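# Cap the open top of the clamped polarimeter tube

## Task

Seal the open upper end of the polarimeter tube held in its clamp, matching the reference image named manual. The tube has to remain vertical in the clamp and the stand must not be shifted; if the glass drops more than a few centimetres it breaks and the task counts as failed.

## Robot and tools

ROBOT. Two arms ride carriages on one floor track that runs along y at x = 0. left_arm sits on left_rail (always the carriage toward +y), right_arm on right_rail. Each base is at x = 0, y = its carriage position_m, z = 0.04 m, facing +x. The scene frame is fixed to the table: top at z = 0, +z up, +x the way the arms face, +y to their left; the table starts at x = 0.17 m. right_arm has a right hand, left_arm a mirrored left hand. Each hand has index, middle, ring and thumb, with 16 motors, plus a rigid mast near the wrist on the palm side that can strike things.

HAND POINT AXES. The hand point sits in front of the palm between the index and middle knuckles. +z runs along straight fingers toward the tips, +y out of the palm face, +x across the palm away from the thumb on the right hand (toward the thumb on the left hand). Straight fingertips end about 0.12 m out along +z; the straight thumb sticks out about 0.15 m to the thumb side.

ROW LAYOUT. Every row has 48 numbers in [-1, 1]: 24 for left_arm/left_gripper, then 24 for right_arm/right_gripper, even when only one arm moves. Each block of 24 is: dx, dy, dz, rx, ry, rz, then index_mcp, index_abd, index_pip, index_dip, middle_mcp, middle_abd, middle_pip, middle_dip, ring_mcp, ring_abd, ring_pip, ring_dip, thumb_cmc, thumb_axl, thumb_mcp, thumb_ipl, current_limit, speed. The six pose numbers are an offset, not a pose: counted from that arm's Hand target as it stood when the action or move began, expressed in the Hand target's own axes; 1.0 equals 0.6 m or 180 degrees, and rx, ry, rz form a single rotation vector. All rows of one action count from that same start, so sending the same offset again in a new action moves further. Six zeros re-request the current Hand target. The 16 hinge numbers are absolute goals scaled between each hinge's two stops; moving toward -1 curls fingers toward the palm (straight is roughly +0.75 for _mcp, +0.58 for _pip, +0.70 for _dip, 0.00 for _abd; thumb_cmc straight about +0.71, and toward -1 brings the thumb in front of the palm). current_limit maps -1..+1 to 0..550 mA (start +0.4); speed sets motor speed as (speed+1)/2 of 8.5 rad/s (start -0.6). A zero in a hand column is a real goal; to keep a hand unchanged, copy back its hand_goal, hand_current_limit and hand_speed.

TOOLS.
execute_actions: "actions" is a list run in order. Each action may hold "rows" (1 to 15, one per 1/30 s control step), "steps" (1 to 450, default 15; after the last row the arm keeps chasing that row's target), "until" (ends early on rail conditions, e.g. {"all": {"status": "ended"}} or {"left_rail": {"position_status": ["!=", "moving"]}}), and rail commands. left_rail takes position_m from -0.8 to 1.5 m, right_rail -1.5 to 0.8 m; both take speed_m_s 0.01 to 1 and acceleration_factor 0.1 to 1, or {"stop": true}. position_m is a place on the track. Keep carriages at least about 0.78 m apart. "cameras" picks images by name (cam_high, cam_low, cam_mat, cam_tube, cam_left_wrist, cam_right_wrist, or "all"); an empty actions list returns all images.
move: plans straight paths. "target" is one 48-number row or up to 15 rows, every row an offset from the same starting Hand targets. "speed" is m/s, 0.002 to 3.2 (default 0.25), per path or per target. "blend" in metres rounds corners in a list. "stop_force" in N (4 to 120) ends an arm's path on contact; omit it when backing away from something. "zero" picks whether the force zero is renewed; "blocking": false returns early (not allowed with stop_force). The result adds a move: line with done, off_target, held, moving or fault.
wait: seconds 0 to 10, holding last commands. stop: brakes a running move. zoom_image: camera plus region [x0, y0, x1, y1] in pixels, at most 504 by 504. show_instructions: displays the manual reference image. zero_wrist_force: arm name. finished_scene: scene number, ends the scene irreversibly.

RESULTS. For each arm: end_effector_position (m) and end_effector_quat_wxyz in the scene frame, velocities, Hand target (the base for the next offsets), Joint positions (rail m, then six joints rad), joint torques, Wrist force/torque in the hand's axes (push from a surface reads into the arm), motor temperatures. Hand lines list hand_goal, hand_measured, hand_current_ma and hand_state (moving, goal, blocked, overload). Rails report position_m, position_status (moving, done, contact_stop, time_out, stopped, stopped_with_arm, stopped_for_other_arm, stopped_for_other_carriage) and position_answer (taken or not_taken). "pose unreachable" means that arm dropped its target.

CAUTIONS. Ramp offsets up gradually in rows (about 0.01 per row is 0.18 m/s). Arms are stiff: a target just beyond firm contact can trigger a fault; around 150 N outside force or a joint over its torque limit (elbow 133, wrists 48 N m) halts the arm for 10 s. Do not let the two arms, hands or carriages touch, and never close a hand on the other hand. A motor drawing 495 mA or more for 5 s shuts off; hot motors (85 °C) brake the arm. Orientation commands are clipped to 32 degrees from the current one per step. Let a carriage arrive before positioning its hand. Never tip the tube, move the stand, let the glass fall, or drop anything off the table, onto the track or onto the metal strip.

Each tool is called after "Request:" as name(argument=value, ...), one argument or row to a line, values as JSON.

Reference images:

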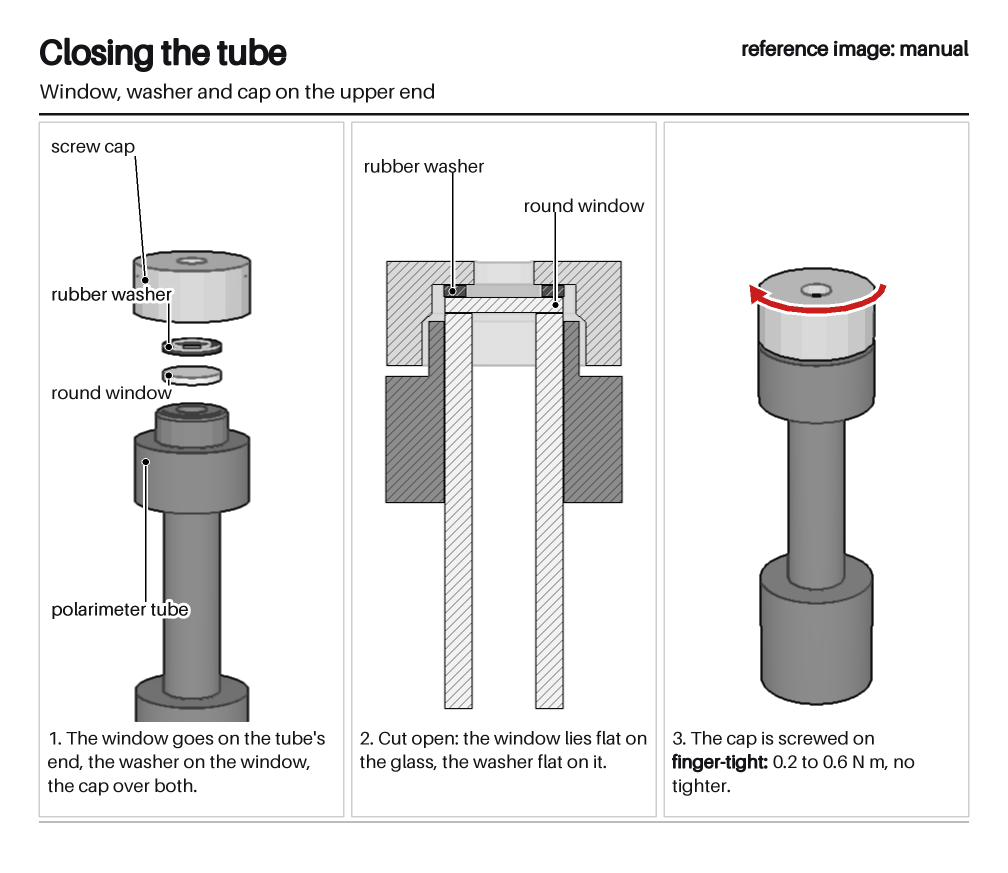

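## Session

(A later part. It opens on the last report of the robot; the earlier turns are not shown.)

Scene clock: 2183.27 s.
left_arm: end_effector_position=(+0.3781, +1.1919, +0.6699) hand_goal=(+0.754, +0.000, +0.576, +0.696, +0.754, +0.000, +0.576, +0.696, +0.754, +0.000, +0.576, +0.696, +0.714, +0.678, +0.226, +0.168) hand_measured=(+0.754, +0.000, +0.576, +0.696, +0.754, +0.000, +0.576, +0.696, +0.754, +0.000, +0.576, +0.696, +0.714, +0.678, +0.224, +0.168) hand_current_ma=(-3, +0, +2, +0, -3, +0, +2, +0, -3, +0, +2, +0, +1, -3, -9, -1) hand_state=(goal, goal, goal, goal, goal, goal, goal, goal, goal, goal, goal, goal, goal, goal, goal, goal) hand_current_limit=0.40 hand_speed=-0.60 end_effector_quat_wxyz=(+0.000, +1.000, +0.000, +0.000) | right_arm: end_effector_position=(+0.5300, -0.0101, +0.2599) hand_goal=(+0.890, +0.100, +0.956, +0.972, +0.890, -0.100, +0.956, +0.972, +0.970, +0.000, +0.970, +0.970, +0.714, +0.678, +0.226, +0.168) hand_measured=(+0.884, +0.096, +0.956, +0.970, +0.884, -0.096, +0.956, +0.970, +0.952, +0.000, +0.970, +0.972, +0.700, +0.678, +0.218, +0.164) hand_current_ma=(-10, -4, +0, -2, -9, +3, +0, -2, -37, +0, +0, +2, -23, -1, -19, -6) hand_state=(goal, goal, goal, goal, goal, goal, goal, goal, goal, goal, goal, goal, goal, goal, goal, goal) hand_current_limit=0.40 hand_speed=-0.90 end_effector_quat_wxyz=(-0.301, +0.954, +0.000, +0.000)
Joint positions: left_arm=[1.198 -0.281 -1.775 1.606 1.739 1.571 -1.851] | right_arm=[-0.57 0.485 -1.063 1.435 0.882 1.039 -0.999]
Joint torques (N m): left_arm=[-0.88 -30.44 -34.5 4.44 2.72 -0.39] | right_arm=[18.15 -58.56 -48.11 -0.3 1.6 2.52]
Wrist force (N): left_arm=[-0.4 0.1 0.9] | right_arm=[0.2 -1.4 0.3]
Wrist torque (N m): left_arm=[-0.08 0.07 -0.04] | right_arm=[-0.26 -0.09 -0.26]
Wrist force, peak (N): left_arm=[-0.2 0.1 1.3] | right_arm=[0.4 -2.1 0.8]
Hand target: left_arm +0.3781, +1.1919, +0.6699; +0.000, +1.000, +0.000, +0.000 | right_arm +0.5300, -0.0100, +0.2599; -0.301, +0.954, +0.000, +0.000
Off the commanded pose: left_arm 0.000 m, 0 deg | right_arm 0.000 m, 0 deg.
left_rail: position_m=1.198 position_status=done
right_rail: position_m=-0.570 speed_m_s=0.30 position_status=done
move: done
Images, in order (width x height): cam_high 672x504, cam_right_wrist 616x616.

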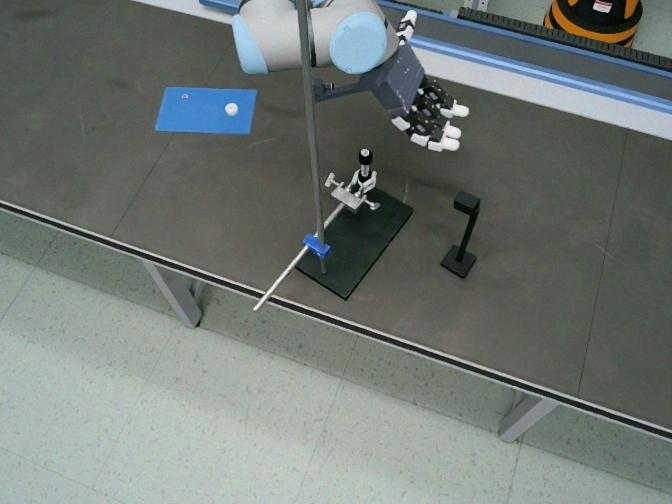

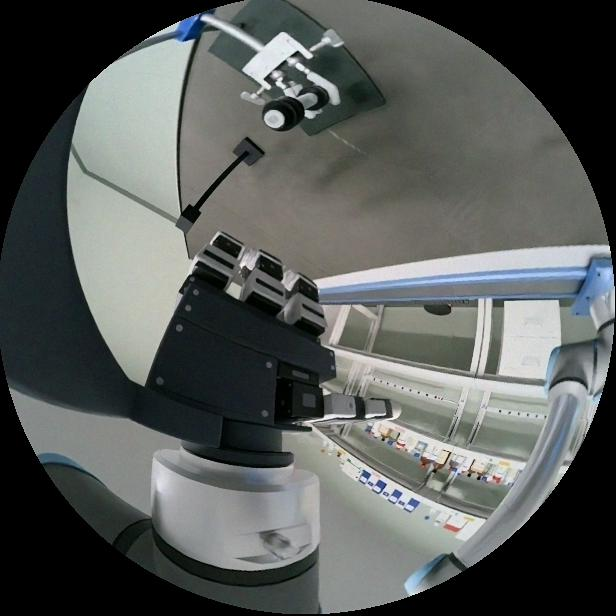

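Request:
zoom_image(
  camera="cam_right_wrist",
  region=[260, 104, 290, 134],
)

Request:
move(
  target=[0,0,0,0,0,0,0.754,0,0.576,0.696,0.754,0,0.576,0.696,0.754,0,0.576,0.696,0.714,0.678,0.226,0.168,0.4,-0.6,0.01667,0,0,0,0,0,0.89,0.1,0.956,0.971,0.89,-0.1,0.956,0.971,0.97,0,0.97,0.97,0.714,0.678,0.226,0.168,0.4,-0.9],
  speed=0.05,
  cameras=["cam_right_wrist"],
)

Request:
zoom_image(
  camera="cam_right_wrist",
  region=[255, 85, 315, 145],
)

Request:
move(
  target=[0,0,0,0,0,0,0.754,0,0.576,0.696,0.754,0,0.576,0.696,0.754,0,0.576,0.696,0.714,0.678,0.226,0.168,0.4,-0.6,0,-0.01365,0.00956,0,0,0,0.89,0.1,0.956,0.971,0.89,-0.1,0.956,0.971,0.97,0,0.97,0.97,0.714,0.678,0.226,0.168,0.4,-0.9],
  speed=0.05,
  cameras=["cam_right_wrist"],
)

Request:
zoom_image(
  camera="cam_right_wrist",
  region=[255, 85, 315, 145],
)

Scaled by 16.800 from the camera's 616x616 image, which has a finer 880x880 frame.

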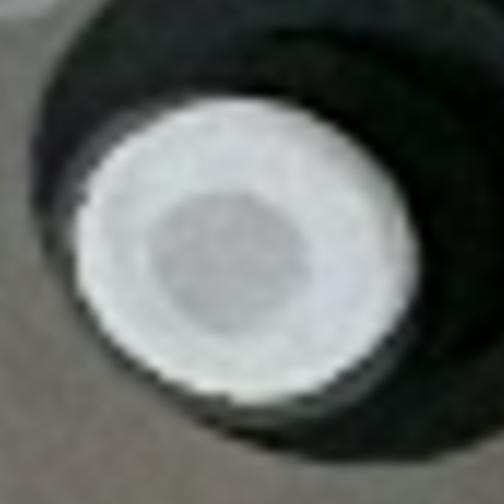

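Scene clock: 2227.07 s.
left_arm: end_effector_position=(+0.3781, +1.1919, +0.6699) hand_goal=(+0.754, +0.000, +0.576, +0.696, +0.754, +0.000, +0.576, +0.696, +0.754, +0.000, +0.576, +0.696, +0.714, +0.678, +0.226, +0.168) hand_measured=(+0.754, +0.000, +0.576, +0.696, +0.754, +0.000, +0.576, +0.696, +0.754, +0.000, +0.576, +0.696, +0.714, +0.678, +0.224, +0.168) hand_current_ma=(-3, +0, +2, +0, -3, +0, +2, +0, -3, +0, +2, +0, +1, -3, -9, -1) hand_state=(goal, goal, goal, goal, goal, goal, goal, goal, goal, goal, goal, goal, goal, goal, goal, goal) hand_current_limit=0.40 hand_speed=-0.60 end_effector_quat_wxyz=(+0.000, +1.000, +0.000, +0.000) | right_arm: end_effector_position=(+0.5399, -0.0100, +0.2599) hand_goal=(+0.890, +0.100, +0.956, +0.972, +0.890, -0.100, +0.956, +0.972, +0.970, +0.000, +0.970, +0.970, +0.714, +0.678, +0.226, +0.168) hand_measured=(+0.884, +0.096, +0.956, +0.970, +0.884, -0.096, +0.956, +0.970, +0.952, +0.000, +0.970, +0.972, +0.700, +0.678, +0.218, +0.164) hand_current_ma=(-10, -4, +0, -2, -9, +3, +0, -2, -37, +0, +0, +2, -23, -1, -19, -6) hand_state=(goal, goal, goal, goal, goal, goal, goal, goal, goal, goal, goal, goal, goal, goal, goal, goal) hand_current_limit=0.40 hand_speed=-0.90 end_effector_quat_wxyz=(-0.301, +0.954, +0.000, +0.000)
Joint positions: left_arm=[1.198 -0.281 -1.775 1.606 1.739 1.571 -1.851] | right_arm=[-0.57 0.479 -1.05 1.417 0.892 1.037 -1.006]
Joint torques (N m): left_arm=[-0.62 -30.79 -34.12 4.61 2.68 -0.36] | right_arm=[-19.08 -58.69 -49.85 8.11 -3.75 -3.31]
Wrist force (N): left_arm=[-0.7 -0.1 0.8] | right_arm=[0.4 -1.3 0.2]
Wrist torque (N m): left_arm=[-0.09 0.11 -0.06] | right_arm=[-0.23 -0.11 -0.09]
Wrist force, peak (N): left_arm=[-0.8 0.1 1.0] | right_arm=[0.4 -1.5 0.4]
Hand target: left_arm +0.3781, +1.1919, +0.6699; +0.000, +1.000, +0.000, +0.000 | right_arm +0.5400, -0.0100, +0.2599; -0.301, +0.954, +0.000, +0.000
Off the commanded pose: left_arm 0.000 m, 0 deg | right_arm 0.000 m, 0 deg.
left_rail: position_m=1.198 position_status=done
right_rail: position_m=-0.570 speed_m_s=0.30 position_status=done
move: done
Images, in order (width x height): cam_right_wrist 616x616.

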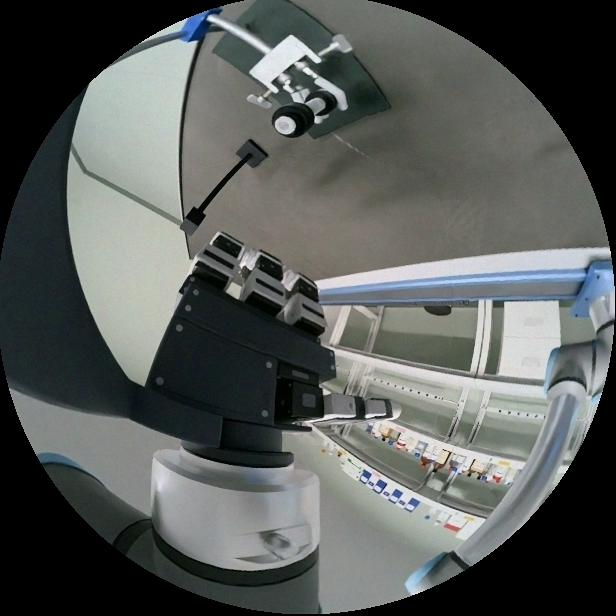

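Scaled by 8.400 from the camera's 616x616 image, which has a finer 880x880 frame.

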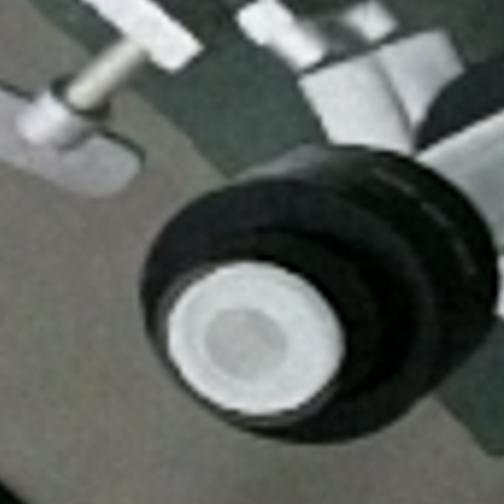

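Scene clock: 2227.83 s.
left_arm: end_effector_position=(+0.3781, +1.1919, +0.6699) hand_goal=(+0.754, +0.000, +0.576, +0.696, +0.754, +0.000, +0.576, +0.696, +0.754, +0.000, +0.576, +0.696, +0.714, +0.678, +0.226, +0.168) hand_measured=(+0.754, +0.000, +0.576, +0.696, +0.754, +0.000, +0.576, +0.696, +0.754, +0.000, +0.576, +0.696, +0.714, +0.678, +0.224, +0.168) hand_current_ma=(-3, +0, +2, +0, -3, +0, +2, +0, -3, +0, +2, +0, +1, -3, -9, -1) hand_state=(goal, goal, goal, goal, goal, goal, goal, goal, goal, goal, goal, goal, goal, goal, goal, goal) hand_current_limit=0.40 hand_speed=-0.60 end_effector_quat_wxyz=(+0.000, +1.000, +0.000, +0.000) | right_arm: end_effector_position=(+0.5400, -0.0001, +0.2599) hand_goal=(+0.890, +0.100, +0.956, +0.972, +0.890, -0.100, +0.956, +0.972, +0.970, +0.000, +0.970, +0.970, +0.714, +0.678, +0.226, +0.168) hand_measured=(+0.884, +0.096, +0.956, +0.970, +0.884, -0.096, +0.956, +0.970, +0.952, +0.000, +0.970, +0.972, +0.700, +0.678, +0.218, +0.164) hand_current_ma=(-10, -4, +0, -2, -9, +3, +0, -2, -37, +0, +0, +2, -23, -1, -19, -6) hand_state=(goal, goal, goal, goal, goal, goal, goal, goal, goal, goal, goal, goal, goal, goal, goal, goal) hand_current_limit=0.40 hand_speed=-0.90 end_effector_quat_wxyz=(-0.301, +0.954, +0.000, +0.000)
Joint positions: left_arm=[1.198 -0.281 -1.775 1.606 1.739 1.571 -1.851] | right_arm=[-0.57 0.491 -1.041 1.4 0.892 1.041 -0.993]
Joint torques (N m): left_arm=[-1.45 -30.54 -34.22 4.45 2.63 -0.39] | right_arm=[16.34 -63.12 -49.1 7.65 1.4 2.7]
Wrist force (N): left_arm=[-0.4 0.5 0.3] | right_arm=[0.5 -1.0 0.3]
Wrist torque (N m): left_arm=[0.03 0.05 -0.05] | right_arm=[-0.21 -0.13 -0.22]
Wrist force, peak (N): left_arm=[-0.7 -0.4 0.8] | right_arm=[0.5 -1.4 0.1]
Hand target: left_arm +0.3781, +1.1919, +0.6699; +0.000, +1.000, +0.000, +0.000 | right_arm +0.5400, +0.0000, +0.2599; -0.301, +0.954, +0.000, +0.000
Off the commanded pose: left_arm 0.000 m, 0 deg | right_arm 0.000 m, 0 deg.
left_rail: position_m=1.198 position_status=done
right_rail: position_m=-0.570 speed_m_s=0.30 position_status=done
move: done
Images, in order (width x height): cam_right_wrist 616x616.

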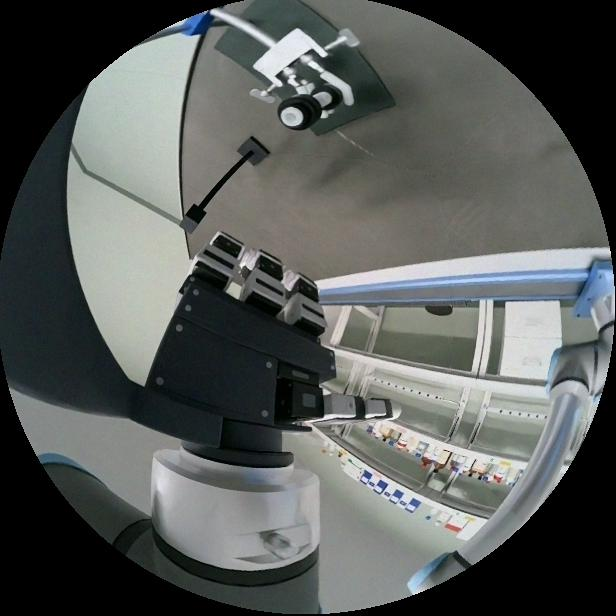

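Scaled by 8.400 from the camera's 616x616 image, which has a finer 880x880 frame.

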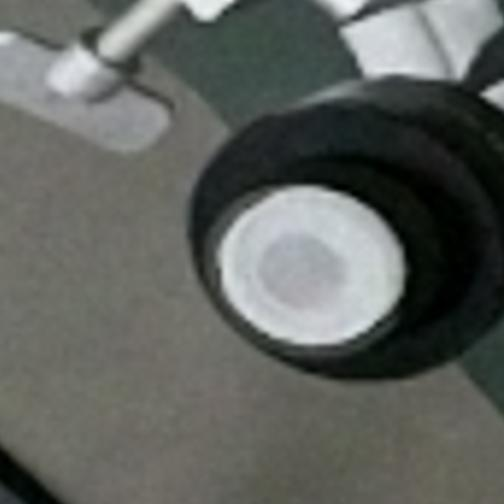

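Request:
move(
  target=[
    [0,0,0,0,0,0,0.754,0,0.576,0.696,0.754,0,0.576,0.696,0.754,0,0.576,0.696,0.714,0.678,0.226,0.168,0.4,-0.6,0.1455,0.19879,-0.13919,0,0,0,0.89,0.06,0.956,0.971,0.925,-0.062,0.956,0.971,0.97,0,0.97,0.97,0.714,0.678,0.226,0.168,0.4,-0.9],
    [0,0,0,0,0,0,0.754,0,0.576,0.696,0.754,0,0.576,0.696,0.754,0,0.576,0.696,0.714,0.678,0.226,0.168,0.4,-0.6,0.1455,0.22766,-0.09796,0,0,0,0.89,0.06,0.956,0.971,0.9,-0.062,0.956,0.971,0.97,0,0.97,0.97,0.714,0.678,0.226,0.168,0.4,-0.9],
    [0,0,0,0,0,0,0.754,0,0.576,0.696,0.754,0,0.576,0.696,0.754,0,0.576,0.696,0.714,0.678,0.226,0.168,0.4,-0.6,0.1455,0.242,-0.07748,0,0,0,0.89,0.06,0.956,0.971,0.9,-0.062,0.956,0.971,0.97,0,0.97,0.97,0.714,0.678,0.226,0.168,0.4,-0.9],
  ],
  speed=[0.12,0.05,0.015],
  cameras=["cam_tube"],
)

Request:
zoom_image(
  camera="cam_tube",
  region=[220, 90, 380, 200],
)

Scene clock: 2253.57 s.
left_arm: end_effector_position=(+0.3781, +1.1919, +0.6699) hand_goal=(+0.754, +0.000, +0.576, +0.696, +0.754, +0.000, +0.576, +0.696, +0.754, +0.000, +0.576, +0.696, +0.714, +0.678, +0.226, +0.168) hand_measured=(+0.754, +0.000, +0.576, +0.696, +0.754, +0.000, +0.576, +0.696, +0.754, +0.000, +0.576, +0.696, +0.714, +0.678, +0.224, +0.168) hand_current_ma=(-3, +0, +2, +0, -3, +0, +2, +0, -3, +0, +2, +0, +1, -3, -9, -1) hand_state=(goal, goal, goal, goal, goal, goal, goal, goal, goal, goal, goal, goal, goal, goal, goal, goal) hand_current_limit=0.40 hand_speed=-0.60 end_effector_quat_wxyz=(+0.000, +1.000, +0.000, +0.000) | right_arm: end_effector_position=(+0.6273, -0.1456, +0.2149) hand_goal=(+0.890, +0.060, +0.956, +0.972, +0.900, -0.062, +0.956, +0.972, +0.970, +0.000, +0.970, +0.970, +0.714, +0.678, +0.226, +0.168) hand_measured=(+0.884, +0.064, +0.956, +0.970, +0.894, -0.064, +0.956, +0.970, +0.952, +0.000, +0.970, +0.972, +0.700, +0.678, +0.218, +0.164) hand_current_ma=(-10, +3, +0, -2, -9, -2, +0, -2, -37, +0, +0, +2, -23, -1, -19, -6) hand_state=(goal, goal, goal, goal, goal, goal, goal, goal, goal, goal, goal, goal, goal, goal, goal, goal) hand_current_limit=0.40 hand_speed=-0.90 end_effector_quat_wxyz=(-0.301, +0.954, +0.000, +0.000)
Joint positions: left_arm=[1.198 -0.281 -1.775 1.606 1.739 1.571 -1.851] | right_arm=[-0.57 0.259 -1.013 1.473 0.933 0.984 -1.258]
Joint torques (N m): left_arm=[-0.05 -30.43 -33.99 4.52 2.75 -0.45] | right_arm=[-16 -62.13 -29.14 0.2 -3.85 2.52]
Wrist force (N): left_arm=[-0.5 0.2 0.5] | right_arm=[0.9 -0.9 0.4]
Wrist torque (N m): left_arm=[-0.03 0.08 -0.06] | right_arm=[-0.19 -0.19 -0.01]
Wrist force, peak (N): left_arm=[-0.6 0.1 1.2] | right_arm=[-0.4 -2.3 0.6]
Hand target: left_arm +0.3781, +1.1919, +0.6699; +0.000, +1.000, +0.000, +0.000 | right_arm +0.6273, -0.1456, +0.2148; -0.301, +0.954, +0.000, +0.000
Off the commanded pose: left_arm 0.000 m, 0 deg | right_arm 0.000 m, 0 deg.
left_rail: position_m=1.198 position_status=done
right_rail: position_m=-0.570 speed_m_s=0.30 position_status=done
move: done
Images, in order (width x height): cam_tube 672x504.

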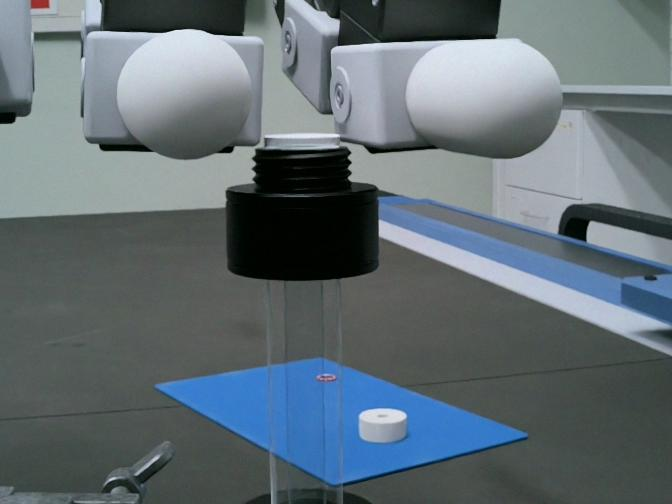

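Scaled by 3.150 from the camera's 672x504 image, which has a finer 960x720 frame.

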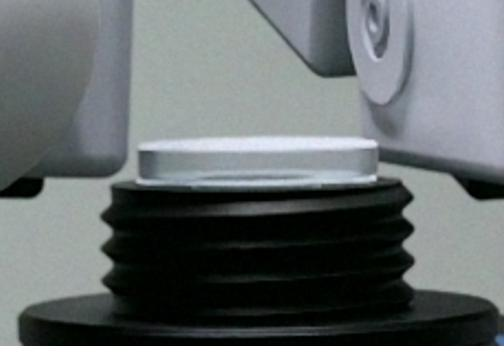

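Request:
execute_actions(
  actions=[
    {"rows":[[0,0,0,0,0,0,0.754,0,0.576,0.696,0.754,0,0.576,0.696,0.754,0,0.576,0.696,0.714,0.678,0.226,0.168,0.4,-0.6,0,0,0,0,0,0,0.89,0.01,0.956,0.971,0.9,-0.012,0.956,0.971,0.97,0,0.97,0.97,0.714,0.678,0.226,0.168,0.4,-0.975]],"steps":25},
    {"rows":[[0,0,0,0,0,0,0.754,0,0.576,0.696,0.754,0,0.576,0.696,0.754,0,0.576,0.696,0.714,0.678,0.226,0.168,0.4,-0.6,0,0,0,0,0,0,0.89,-0.015,0.956,0.971,0.9,0.018,0.956,0.971,0.97,0,0.97,0.97,0.714,0.678,0.226,0.168,0.4,-0.98]],"steps":20},
  ],
  cameras=[],
)

Request:
move(
  target=[0,0,0,0,0,0,0.754,0,0.576,0.696,0.754,0,0.576,0.696,0.754,0,0.576,0.696,0.714,0.678,0.226,0.168,0.4,-0.6,0.0012,-0.003,0.0021,0,0,0,0.89,-0.015,0.956,0.971,0.9,0.018,0.956,0.971,0.97,0,0.97,0.97,0.714,0.678,0.226,0.168,0.4,-0.98],
  speed=0.004,
  cameras=["cam_tube"],
)

Request:
zoom_image(
  camera="cam_tube",
  region=[220, 90, 380, 200],
)

Scene clock: 2261.80 s.
left_arm: end_effector_position=(+0.3781, +1.1919, +0.6699) hand_goal=(+0.754, +0.000, +0.576, +0.696, +0.754, +0.000, +0.576, +0.696, +0.754, +0.000, +0.576, +0.696, +0.714, +0.678, +0.226, +0.168) hand_measured=(+0.754, +0.000, +0.576, +0.696, +0.754, +0.000, +0.576, +0.696, +0.754, +0.000, +0.576, +0.696, +0.714, +0.678, +0.224, +0.168) hand_current_ma=(-3, +0, +2, +0, -3, +0, +2, +0, -3, +0, +2, +0, +1, -3, -9, -1) hand_state=(goal, goal, goal, goal, goal, goal, goal, goal, goal, goal, goal, goal, goal, goal, goal, goal) hand_current_limit=0.40 hand_speed=-0.60 end_effector_quat_wxyz=(+0.000, +1.000, +0.000, +0.000) | right_arm: end_effector_position=(+0.6273, -0.1456, +0.2148) hand_goal=(+0.890, -0.014, +0.956, +0.972, +0.900, +0.018, +0.956, +0.972, +0.970, +0.000, +0.970, +0.970, +0.714, +0.678, +0.226, +0.168) hand_measured=(+0.884, +0.010, +0.956, +0.970, +0.894, -0.008, +0.956, +0.970, +0.952, +0.000, +0.970, +0.972, +0.700, +0.678, +0.218, +0.164) hand_current_ma=(-10, +43, +0, -2, -9, -45, +0, -2, -37, +0, +0, +2, -23, -1, -19, -6) hand_state=(goal, blocked, goal, goal, goal, blocked, goal, goal, goal, goal, goal, goal, goal, goal, goal, goal) hand_current_limit=0.40 hand_speed=-0.98 end_effector_quat_wxyz=(-0.301, +0.954, +0.000, +0.000)
Joint positions: left_arm=[1.198 -0.281 -1.775 1.606 1.739 1.571 -1.851] | right_arm=[-0.57 0.259 -1.013 1.473 0.933 0.984 -1.258]
Joint torques (N m): left_arm=[-1.53 -30.96 -34.45 4.44 2.67 -0.45] | right_arm=[-18.34 -59.77 -27.86 0.07 -3.86 2.58]
Wrist force (N): left_arm=[-0.3 0.1 0.7] | right_arm=[0.7 -1.0 0.0]
Wrist torque (N m): left_arm=[-0.06 0.06 -0.04] | right_arm=[-0.16 -0.16 -0.03]
Wrist force, peak (N): left_arm=[-0.9 0.1 0.9] | right_arm=[0.8 -1.3 0.5]
Hand target: left_arm +0.3781, +1.1919, +0.6699; +0.000, +1.000, +0.000, +0.000 | right_arm +0.6273, -0.1456, +0.2148; -0.301, +0.954, +0.000, +0.000
Off the commanded pose: left_arm 0.000 m, 0 deg | right_arm 0.000 m, 0 deg.
left_rail: position_m=1.198 position_status=done
right_rail: position_m=-0.570 speed_m_s=0.30 position_status=done
No camera images: "cameras" was empty.

Scene clock: 2262.60 s.
left_arm: end_effector_position=(+0.3781, +1.1919, +0.6699) hand_goal=(+0.754, +0.000, +0.576, +0.696, +0.754, +0.000, +0.576, +0.696, +0.754, +0.000, +0.576, +0.696, +0.714, +0.678, +0.226, +0.168) hand_measured=(+0.754, +0.000, +0.576, +0.696, +0.754, +0.000, +0.576, +0.696, +0.754, +0.000, +0.576, +0.696, +0.714, +0.678, +0.224, +0.168) hand_current_ma=(-3, +0, +2, +0, -3, +0, +2, +0, -3, +0, +2, +0, +1, -3, -9, -1) hand_state=(goal, goal, goal, goal, goal, goal, goal, goal, goal, goal, goal, goal, goal, goal, goal, goal) hand_current_limit=0.40 hand_speed=-0.60 end_effector_quat_wxyz=(+0.000, +1.000, +0.000, +0.000) | right_arm: end_effector_position=(+0.6281, -0.1435, +0.2147) hand_goal=(+0.890, -0.014, +0.956, +0.972, +0.900, +0.018, +0.956, +0.972, +0.970, +0.000, +0.970, +0.970, +0.714, +0.678, +0.226, +0.168) hand_measured=(+0.884, +0.010, +0.956, +0.970, +0.894, -0.008, +0.956, +0.970, +0.952, +0.000, +0.970, +0.972, +0.700, +0.678, +0.218, +0.164) hand_current_ma=(-10, +43, +0, -2, -9, -45, +0, -2, -37, +0, +0, +2, -23, -1, -19, -6) hand_state=(goal, blocked, goal, goal, goal, blocked, goal, goal, goal, goal, goal, goal, goal, goal, goal, goal) hand_current_limit=0.40 hand_speed=-0.98 end_effector_quat_wxyz=(-0.301, +0.954, +0.000, +0.000)
Joint positions: left_arm=[1.198 -0.281 -1.775 1.606 1.739 1.571 -1.851] | right_arm=[-0.57 0.262 -1.01 1.469 0.933 0.984 -1.255]
Joint torques (N m): left_arm=[-1.18 -31.99 -34.22 4.53 2.72 -0.37] | right_arm=[16.83 -61.46 -45.65 6.43 1.31 2.91]
Wrist force (N): left_arm=[-0.4 0.3 0.5] | right_arm=[0.6 -1.0 -0.2]
Wrist torque (N m): left_arm=[-0.02 0.06 -0.05] | right_arm=[-0.14 -0.14 -0.19]
Wrist force, peak (N): left_arm=[-0.2 0.7 1.3] | right_arm=[0.7 -1.6 -0.3]
Hand target: left_arm +0.3781, +1.1919, +0.6699; +0.000, +1.000, +0.000, +0.000 | right_arm +0.6280, -0.1434, +0.2148; -0.301, +0.954, +0.000, +0.000
Off the commanded pose: left_arm 0.000 m, 0 deg | right_arm 0.000 m, 0 deg.
left_rail: position_m=1.198 position_status=done
right_rail: position_m=-0.570 speed_m_s=0.30 position_status=done
move: done
Images, in order (width x height): cam_tube 672x504.

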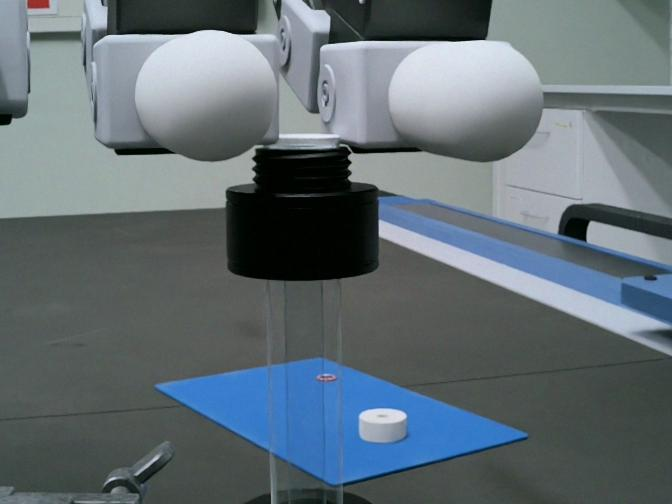

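Scaled by 3.150 from the camera's 672x504 image, which has a finer 960x720 frame.

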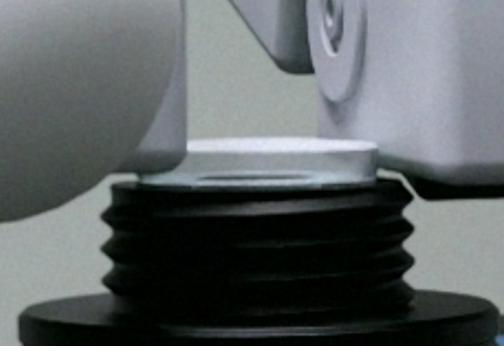

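Request:
execute_actions(
  actions=[
    {"rows":[[0,0,0,0,0,0,0.754,0,0.576,0.696,0.754,0,0.576,0.696,0.754,0,0.576,0.696,0.714,0.678,0.226,0.168,0.4,-0.6,0,0,0,0,0,0,0.89,-0.004,0.956,0.971,0.9,0.006,0.956,0.971,0.97,0,0.97,0.97,0.714,0.678,0.226,0.168,0.4,-0.985],[0,0,0,0,0,0,0.754,0,0.576,0.696,0.754,0,0.576,0.696,0.754,0,0.576,0.696,0.714,0.678,0.226,0.168,0.4,-0.6,0,0,0,0,0,0,0.89,0.01,0.956,0.971,0.9,-0.008,0.956,0.971,0.97,0,0.97,0.97,0.714,0.678,0.226,0.168,0.4,-0.985]],"steps":20},
    {"rows":[[0,0,0,0,0,0,0.754,0,0.576,0.696,0.754,0,0.576,0.696,0.754,0,0.576,0.696,0.714,0.678,0.226,0.168,0.4,-0.6,0,0,0,0,0,0,0.89,0.06,0.956,0.971,0.9,-0.06,0.956,0.971,0.97,0,0.97,0.97,0.714,0.678,0.226,0.168,0.4,-0.98]],"steps":30},
  ],
  cameras=["cam_tube"],
)

Request:
move(
  target=[
    [0,0,0,0,0,0,0.754,0,0.576,0.696,0.754,0,0.576,0.696,0.754,0,0.576,0.696,0.714,0.678,0.226,0.168,0.4,-0.6,0,-0.01453,-0.02075,0,0,0,0.89,0.06,0.956,0.971,0.9,-0.06,0.956,0.971,0.97,0,0.97,0.97,0.714,0.678,0.226,0.168,0.4,-0.96],
    [0,0,0,0,0,0,0.754,0,0.576,0.696,0.754,0,0.576,0.696,0.754,0,0.576,0.696,0.714,0.678,0.226,0.168,0.4,-0.6,0,-0.04321,-0.06171,0,0,0,0.89,0.06,0.956,0.971,0.9,-0.06,0.956,0.971,0.97,0,0.97,0.97,0.714,0.678,0.226,0.168,0.4,-0.96],
    [0,0,0,0,0,0,0.754,0,0.576,0.696,0.754,0,0.576,0.696,0.754,0,0.576,0.696,0.714,0.678,0.226,0.168,0.4,-0.6,-0.1467,-0.239,0.07537,0,0,0,0.89,0.06,0.956,0.971,0.9,-0.06,0.956,0.971,0.97,0,0.97,0.97,0.714,0.678,0.226,0.168,0.4,-0.96],
  ],
  speed=[0.01,0.06,0.12],
  blend=[0,0.01,0],
  cameras=["cam_tube","cam_high","cam_right_wrist"],
)

Request:
zoom_image(
  camera="cam_right_wrist",
  region=[255, 85, 315, 145],
)

Request:
zoom_image(
  camera="cam_high",
  region=[354, 142, 378, 166],
)

Request:
zoom_image(
  camera="cam_tube",
  region=[245, 110, 365, 200],
)

Scene clock: 2280.87 s.
left_arm: end_effector_position=(+0.3781, +1.1919, +0.6699) hand_goal=(+0.754, +0.000, +0.576, +0.696, +0.754, +0.000, +0.576, +0.696, +0.754, +0.000, +0.576, +0.696, +0.714, +0.678, +0.226, +0.168) hand_measured=(+0.754, +0.000, +0.576, +0.696, +0.754, +0.000, +0.576, +0.696, +0.754, +0.000, +0.576, +0.696, +0.714, +0.678, +0.224, +0.168) hand_current_ma=(-3, +0, +2, +0, -3, +0, +2, +0, -3, +0, +2, +0, +1, -3, -9, -1) hand_state=(goal, goal, goal, goal, goal, goal, goal, goal, goal, goal, goal, goal, goal, goal, goal, goal) hand_current_limit=0.40 hand_speed=-0.60 end_effector_quat_wxyz=(+0.000, +1.000, +0.000, +0.000) | right_arm: end_effector_position=(+0.6280, -0.1434, +0.2148) hand_goal=(+0.890, +0.060, +0.956, +0.972, +0.900, -0.060, +0.956, +0.972, +0.970, +0.000, +0.970, +0.970, +0.714, +0.678, +0.226, +0.168) hand_measured=(+0.884, +0.056, +0.956, +0.970, +0.894, -0.056, +0.956, +0.970, +0.952, +0.000, +0.970, +0.972, +0.700, +0.678, +0.218, +0.164) hand_current_ma=(-10, -4, +0, -2, -9, +3, +0, -2, -37, +0, +0, +2, -23, -1, -19, -6) hand_state=(goal, goal, goal, goal, goal, goal, goal, goal, goal, goal, goal, goal, goal, goal, goal, goal) hand_current_limit=0.40 hand_speed=-0.98 end_effector_quat_wxyz=(-0.301, +0.954, +0.000, +0.000)
Joint positions: left_arm=[1.198 -0.281 -1.775 1.606 1.739 1.571 -1.851] | right_arm=[-0.57 0.262 -1.01 1.468 0.933 0.984 -1.255]
Joint torques (N m): left_arm=[-1.95 -31.14 -34.55 4.57 2.62 -0.42] | right_arm=[16.16 -61.23 -45.05 8.18 1.3 3.04]
Wrist force (N): left_arm=[-0.1 0.2 0.9] | right_arm=[0.7 -1.2 0.2]
Wrist torque (N m): left_arm=[-0.07 0.04 -0.02] | right_arm=[-0.21 -0.16 -0.19]
Wrist force, peak (N): left_arm=[-1.1 0.1 1.0] | right_arm=[0.8 -1.4 0.4]
Hand target: left_arm +0.3781, +1.1919, +0.6699; +0.000, +1.000, +0.000, +0.000 | right_arm +0.6280, -0.1434, +0.2148; -0.301, +0.954, +0.000, +0.000
Off the commanded pose: left_arm 0.000 m, 0 deg | right_arm 0.000 m, 0 deg.
left_rail: position_m=1.198 position_status=done
right_rail: position_m=-0.570 speed_m_s=0.30 position_status=done
Images, in order (width x height): cam_tube 672x504.

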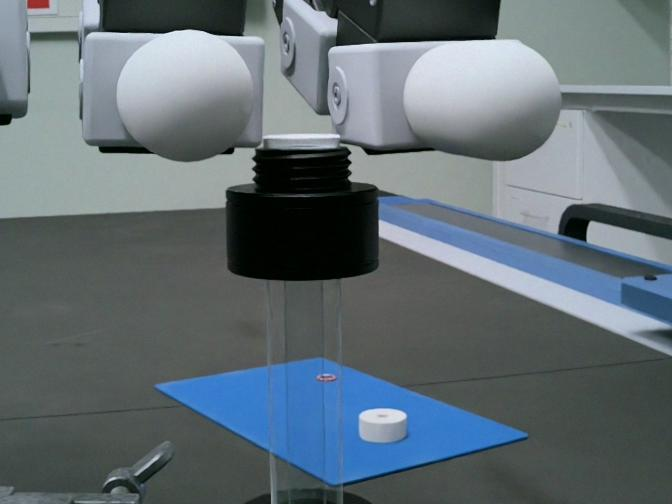

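Scene clock: 2284.90 s.
left_arm: end_effector_position=(+0.3781, +1.1919, +0.6699) hand_goal=(+0.754, +0.000, +0.576, +0.696, +0.754, +0.000, +0.576, +0.696, +0.754, +0.000, +0.576, +0.696, +0.714, +0.678, +0.226, +0.168) hand_measured=(+0.754, +0.000, +0.576, +0.696, +0.754, +0.000, +0.576, +0.696, +0.754, +0.000, +0.576, +0.696, +0.714, +0.678, +0.224, +0.168) hand_current_ma=(-3, +0, +2, +0, -3, +0, +2, +0, -3, +0, +2, +0, +1, -3, -9, -1) hand_state=(goal, goal, goal, goal, goal, goal, goal, goal, goal, goal, goal, goal, goal, goal, goal, goal) hand_current_limit=0.40 hand_speed=-0.60 end_effector_quat_wxyz=(+0.000, +1.000, +0.000, +0.000) | right_arm: end_effector_position=(+0.5400, -0.0001, +0.2599) hand_goal=(+0.890, +0.060, +0.956, +0.972, +0.900, -0.060, +0.956, +0.972, +0.970, +0.000, +0.970, +0.970, +0.714, +0.678, +0.226, +0.168) hand_measured=(+0.884, +0.056, +0.956, +0.970, +0.894, -0.056, +0.956, +0.970, +0.952, +0.000, +0.970, +0.972, +0.700, +0.678, +0.218, +0.164) hand_current_ma=(-10, -3, +0, -2, -10, +3, +0, -2, -37, +0, +0, +2, -23, -1, -19, -6) hand_state=(goal, goal, goal, goal, goal, goal, goal, goal, goal, goal, goal, goal, goal, goal, goal, goal) hand_current_limit=0.40 hand_speed=-0.96 end_effector_quat_wxyz=(-0.301, +0.954, +0.000, +0.000)
Joint positions: left_arm=[1.198 -0.281 -1.775 1.606 1.739 1.571 -1.851] | right_arm=[-0.57 0.491 -1.041 1.4 0.892 1.041 -0.993]
Joint torques (N m): left_arm=[-1.01 -31.39 -34.28 4.58 2.66 -0.4] | right_arm=[17.78 -59.11 -47.92 -0.57 1.28 3.22]
Wrist force (N): left_arm=[-0.6 0.0 0.9] | right_arm=[0.4 -1.3 0.4]
Wrist torque (N m): left_arm=[-0.09 0.10 -0.06] | right_arm=[-0.25 -0.13 -0.23]
Wrist force, peak (N): left_arm=[-0.6 0.8 0.7] | right_arm=[0.1 -2.0 0.9]
Hand target: left_arm +0.3781, +1.1919, +0.6699; +0.000, +1.000, +0.000, +0.000 | right_arm +0.5400, +0.0000, +0.2599; -0.301, +0.954, +0.000, +0.000
Off the commanded pose: left_arm 0.000 m, 0 deg | right_arm 0.000 m, 0 deg.
left_rail: position_m=1.198 position_status=done
right_rail: position_m=-0.570 speed_m_s=0.30 position_status=done
move: done
Images, in order (width x height): cam_high 672x504, cam_tube 672x504, cam_right_wrist 616x616.

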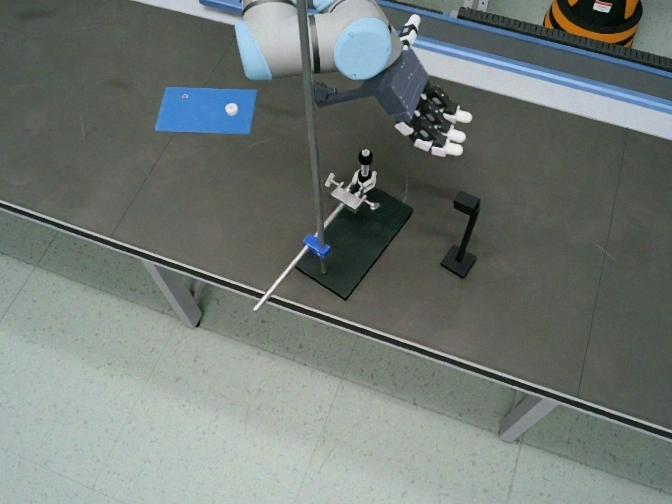

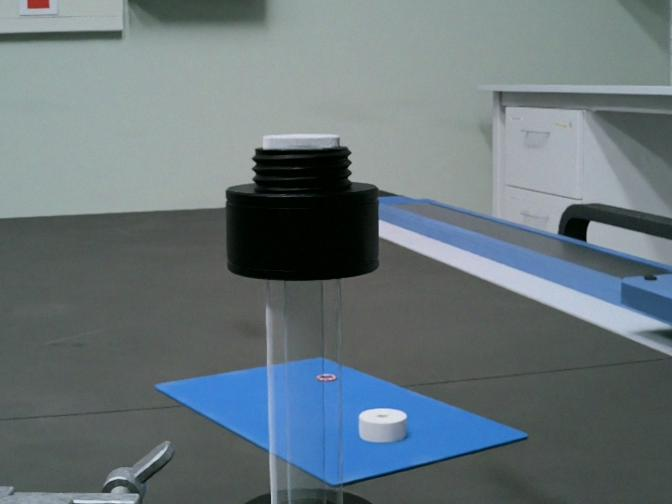

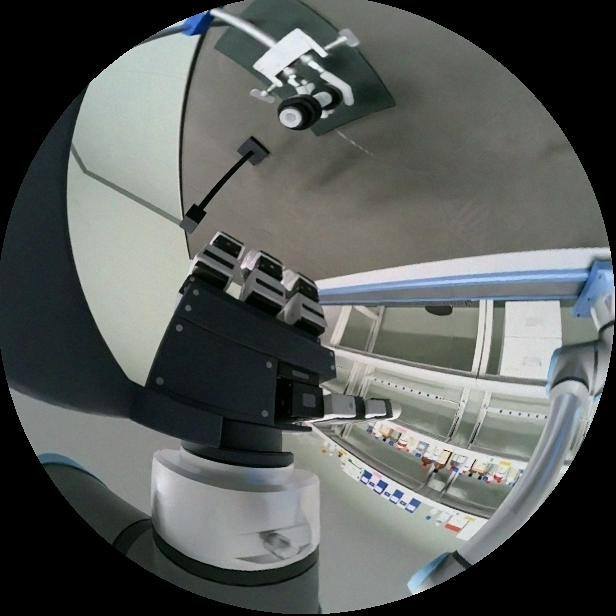

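Scaled by 8.400 from the camera's 616x616 image, which has a finer 880x880 frame.

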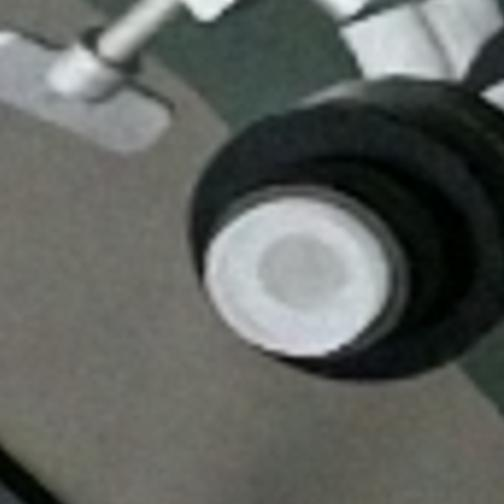

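Scaled by 21.000 from the camera's 672x504 image, which has a finer 960x720 frame.

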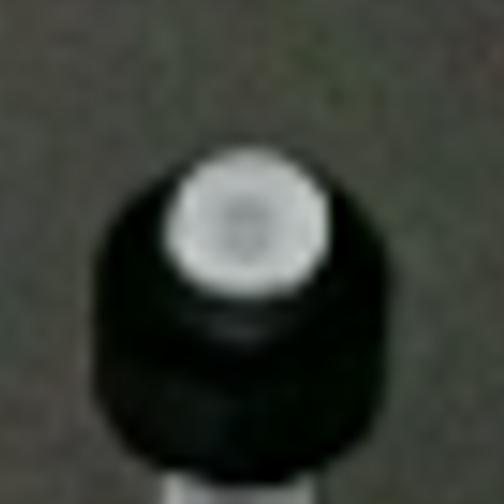

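Scaled by 4.200 from the camera's 672x504 image, which has a finer 960x720 frame.

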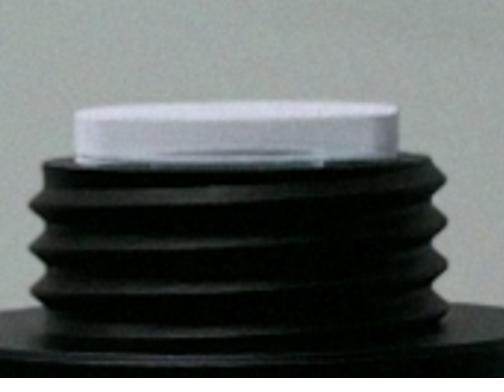

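Request:
execute_actions(
  actions=[
    {"rows":[[0,0,0,0,0,0,0.754,0,0.576,0.696,0.754,0,0.576,0.696,0.754,0,0.576,0.696,0.714,0.678,0.226,0.168,0.4,-0.6,0,0,0,0,0,0,0.89,-0.09,0.956,0.971,0.9,0.09,0.956,0.971,0.97,0,0.97,0.97,0.714,0.678,0.226,0.168,0.4,-0.96]],"steps":50},
  ],
  cameras=["cam_high"],
)

Request:
zoom_image(
  camera="cam_high",
  region=[390, 70, 480, 160],
)

Scene clock: 2313.80 s.
left_arm: end_effector_position=(+0.3781, +1.1919, +0.6699) hand_goal=(+0.754, +0.000, +0.576, +0.696, +0.754, +0.000, +0.576, +0.696, +0.754, +0.000, +0.576, +0.696, +0.714, +0.678, +0.226, +0.168) hand_measured=(+0.754, +0.000, +0.576, +0.696, +0.754, +0.000, +0.576, +0.696, +0.754, +0.000, +0.576, +0.696, +0.714, +0.678, +0.224, +0.168) hand_current_ma=(-3, +0, +2, +0, -3, +0, +2, +0, -3, +0, +2, +0, +1, -3, -9, -1) hand_state=(goal, goal, goal, goal, goal, goal, goal, goal, goal, goal, goal, goal, goal, goal, goal, goal) hand_current_limit=0.40 hand_speed=-0.60 end_effector_quat_wxyz=(+0.000, +1.000, +0.000, +0.000) | right_arm: end_effector_position=(+0.5400, +0.0000, +0.2599) hand_goal=(+0.890, -0.090, +0.956, +0.972, +0.900, +0.090, +0.956, +0.972, +0.970, +0.000, +0.970, +0.970, +0.714, +0.678, +0.226, +0.168) hand_measured=(+0.884, -0.086, +0.956, +0.970, +0.894, +0.086, +0.956, +0.970, +0.952, +0.000, +0.970, +0.972, +0.700, +0.678, +0.218, +0.164) hand_current_ma=(-10, +4, +0, -2, -10, -3, +0, -2, -37, +0, +0, +2, -23, -1, -19, -6) hand_state=(goal, goal, goal, goal, goal, goal, goal, goal, goal, goal, goal, goal, goal, goal, goal, goal) hand_current_limit=0.40 hand_speed=-0.96 end_effector_quat_wxyz=(-0.301, +0.954, +0.000, +0.000)
Joint positions: left_arm=[1.198 -0.281 -1.775 1.606 1.739 1.571 -1.851] | right_arm=[-0.57 0.491 -1.041 1.4 0.892 1.041 -0.993]
Joint torques (N m): left_arm=[-0.82 -31.62 -34.06 4.59 2.58 -0.61] | right_arm=[16.89 -59.61 -47.9 -0.29 1.33 2.91]
Wrist force (N): left_arm=[-0.5 0.0 0.8] | right_arm=[0.2 -1.3 0.0]
Wrist torque (N m): left_arm=[-0.07 0.08 -0.05] | right_arm=[-0.22 -0.08 -0.26]
Wrist force, peak (N): left_arm=[-0.5 0.2 1.2] | right_arm=[0.8 -1.3 0.3]
Hand target: left_arm +0.3781, +1.1919, +0.6699; +0.000, +1.000, +0.000, +0.000 | right_arm +0.5400, +0.0000, +0.2599; -0.301, +0.954, +0.000, +0.000
Off the commanded pose: left_arm 0.000 m, 0 deg | right_arm 0.000 m, 0 deg.
left_rail: position_m=1.198 position_status=done
right_rail: position_m=-0.570 speed_m_s=0.30 position_status=done
Images, in order (width x height): cam_high 672x504.

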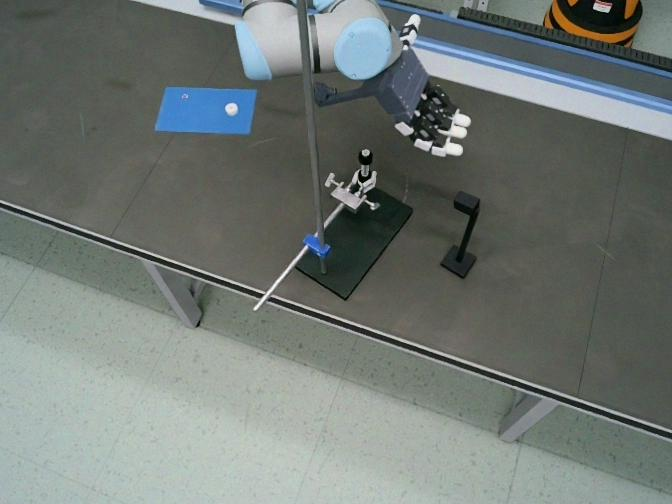

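Scaled by 5.600 from the camera's 672x504 image, which has a finer 960x720 frame.

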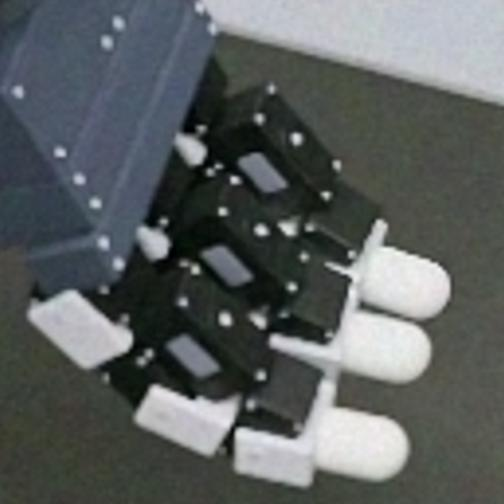

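Request:
execute_actions(
  actions=[
    {"rows":[[0,0,0,0,0,0,0.754,0,0.576,0.696,0.754,0,0.576,0.696,0.754,0,0.576,0.696,0.714,0.678,0.226,0.168,0.4,-0.6,0,0,0,0,0,0,0.89,-0.125,0.956,0.971,0.9,0.125,0.956,0.971,0.97,0,0.97,0.97,0.714,0.678,0.226,0.168,0.4,-0.97]],"steps":30},
  ],
  cameras=[],
)

Scene clock: 2318.97 s.
left_arm: end_effector_position=(+0.3781, +1.1919, +0.6699) hand_goal=(+0.754, +0.000, +0.576, +0.696, +0.754, +0.000, +0.576, +0.696, +0.754, +0.000, +0.576, +0.696, +0.714, +0.678, +0.226, +0.168) hand_measured=(+0.754, +0.000, +0.576, +0.696, +0.754, +0.000, +0.576, +0.696, +0.754, +0.000, +0.576, +0.696, +0.714, +0.678, +0.224, +0.168) hand_current_ma=(-3, +0, +2, +0, -3, +0, +2, +0, -3, +0, +2, +0, +1, -3, -9, -1) hand_state=(goal, goal, goal, goal, goal, goal, goal, goal, goal, goal, goal, goal, goal, goal, goal, goal) hand_current_limit=0.40 hand_speed=-0.60 end_effector_quat_wxyz=(+0.000, +1.000, +0.000, +0.000) | right_arm: end_effector_position=(+0.5400, +0.0000, +0.2599) hand_goal=(+0.890, -0.124, +0.956, +0.972, +0.900, +0.126, +0.956, +0.972, +0.970, +0.000, +0.970, +0.970, +0.714, +0.678, +0.226, +0.168) hand_measured=(+0.884, -0.098, +0.956, +0.970, +0.894, +0.102, +0.956, +0.970, +0.952, +0.000, +0.970, +0.972, +0.700, +0.678, +0.218, +0.164) hand_current_ma=(-10, +45, +0, -2, -10, -43, +0, -2, -37, +0, +0, +2, -23, -1, -19, -6) hand_state=(goal, blocked, goal, goal, goal, blocked, goal, goal, goal, goal, goal, goal, goal, goal, goal, goal) hand_current_limit=0.40 hand_speed=-0.97 end_effector_quat_wxyz=(-0.301, +0.954, +0.000, +0.000)
Joint positions: left_arm=[1.198 -0.281 -1.775 1.606 1.739 1.571 -1.851] | right_arm=[-0.57 0.491 -1.041 1.4 0.892 1.041 -0.993]
Joint torques (N m): left_arm=[-1.74 -31 -34.58 4.53 2.71 -0.32] | right_arm=[17.02 -59.57 -48.15 -0.31 1.42 2.92]
Wrist force (N): left_arm=[0.0 0.2 0.3] | right_arm=[0.3 -1.1 0.1]
Wrist torque (N m): left_arm=[0.00 0.01 -0.02] | right_arm=[-0.21 -0.10 -0.24]
Wrist force, peak (N): left_arm=[-0.9 0.5 0.8] | right_arm=[0.4 -1.6 0.3]
Hand target: left_arm +0.3781, +1.1919, +0.6699; +0.000, +1.000, +0.000, +0.000 | right_arm +0.5400, +0.0000, +0.2599; -0.301, +0.954, +0.000, +0.000
Off the commanded pose: left_arm 0.000 m, 0 deg | right_arm 0.000 m, 0 deg.
left_rail: position_m=1.198 position_status=done
right_rail: position_m=-0.570 speed_m_s=0.30 position_status=done
No camera images: "cameras" was empty.

Request:
execute_actions(
  actions=[
    {"rows":[[0,0,0,0,0,0,0.754,0,0.576,0.696,0.754,0,0.576,0.696,0.754,0,0.576,0.696,0.714,0.678,0.226,0.168,0.4,-0.6,0,0,0,0,0,0,0.95,0.10,0.956,0.84,0.95,-0.10,0.956,0.84,0.97,0,0.97,0.97,0.714,0.678,0.226,0.168,0.4,-0.8]],"right_rail":{"position_m":-1.05,"speed_m_s":0.4,"acceleration_factor":0.3},"steps":150,"until":{"right_rail":{"position_status":["!=","moving"]}}},
  ],
  cameras=["cam_mat"],
)

Scene clock: 2460.07 s.
left_arm: end_effector_position=(+0.3781, +1.1919, +0.6699) hand_goal=(+0.754, +0.000, +0.576, +0.696, +0.754, +0.000, +0.576, +0.696, +0.754, +0.000, +0.576, +0.696, +0.714, +0.678, +0.226, +0.168) hand_measured=(+0.754, +0.000, +0.576, +0.696, +0.754, +0.000, +0.576, +0.696, +0.754, +0.000, +0.576, +0.696, +0.714, +0.678, +0.224, +0.168) hand_current_ma=(-3, +0, +2, +0, -3, +0, +2, +0, -3, +0, +2, +0, +1, -3, -9, -1) hand_state=(goal, goal, goal, goal, goal, goal, goal, goal, goal, goal, goal, goal, goal, goal, goal, goal) hand_current_limit=0.40 hand_speed=-0.60 end_effector_quat_wxyz=(+0.000, +1.000, +0.000, +0.000) | right_arm: end_effector_position=(+0.5400, -0.4800, +0.2599) hand_goal=(+0.950, +0.100, +0.956, +0.840, +0.950, -0.100, +0.956, +0.840, +0.970, +0.000, +0.970, +0.970, +0.714, +0.678, +0.226, +0.168) hand_measured=(+0.928, +0.096, +0.956, +0.842, +0.930, -0.096, +0.956, +0.842, +0.952, +0.000, +0.970, +0.972, +0.700, +0.678, +0.218, +0.164) hand_current_ma=(-46, -4, +0, +2, -43, +3, +0, +2, -36, +0, +0, +2, -23, -1, -19, -6) hand_state=(blocked, goal, goal, goal, blocked, goal, goal, goal, goal, goal, goal, goal, goal, goal, goal, goal) hand_current_limit=0.40 hand_speed=-0.80 end_effector_quat_wxyz=(-0.301, +0.954, +0.000, +0.000)
Joint positions: left_arm=[1.198 -0.281 -1.775 1.606 1.739 1.571 -1.851] | right_arm=[-1.05 0.491 -1.041 1.4 0.892 1.041 -0.993]
Joint torques (N m): left_arm=[-0.92 -30.21 -34.36 4.38 2.77 -0.29] | right_arm=[-7.04 -71.36 -41.68 0.56 0.29 2.98]
Wrist force (N): left_arm=[-0.6 0.1 0.6] | right_arm=[0.4 -1.3 0.1]
Wrist torque (N m): left_arm=[-0.06 0.09 -0.06] | right_arm=[-0.24 -0.12 -0.24]
Wrist force, peak (N): left_arm=[-0.7 0.7 1.1] | right_arm=[0.3 -2.0 0.6]
Hand target: left_arm +0.3781, +1.1919, +0.6699; +0.000, +1.000, +0.000, +0.000 | right_arm +0.5400, -0.4800, +0.2599; -0.301, +0.954, +0.000, +0.000
Off the commanded pose: left_arm 0.000 m, 0 deg | right_arm 0.000 m, 0 deg.
left_rail: position_m=1.198 position_status=done
right_rail: position_m=-1.050 speed_m_s=0.40 position_status=done
Images, in order (width x height): cam_mat 672x504.

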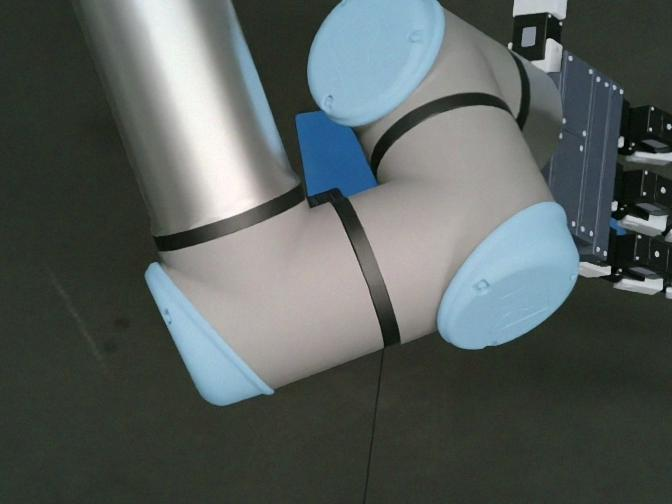

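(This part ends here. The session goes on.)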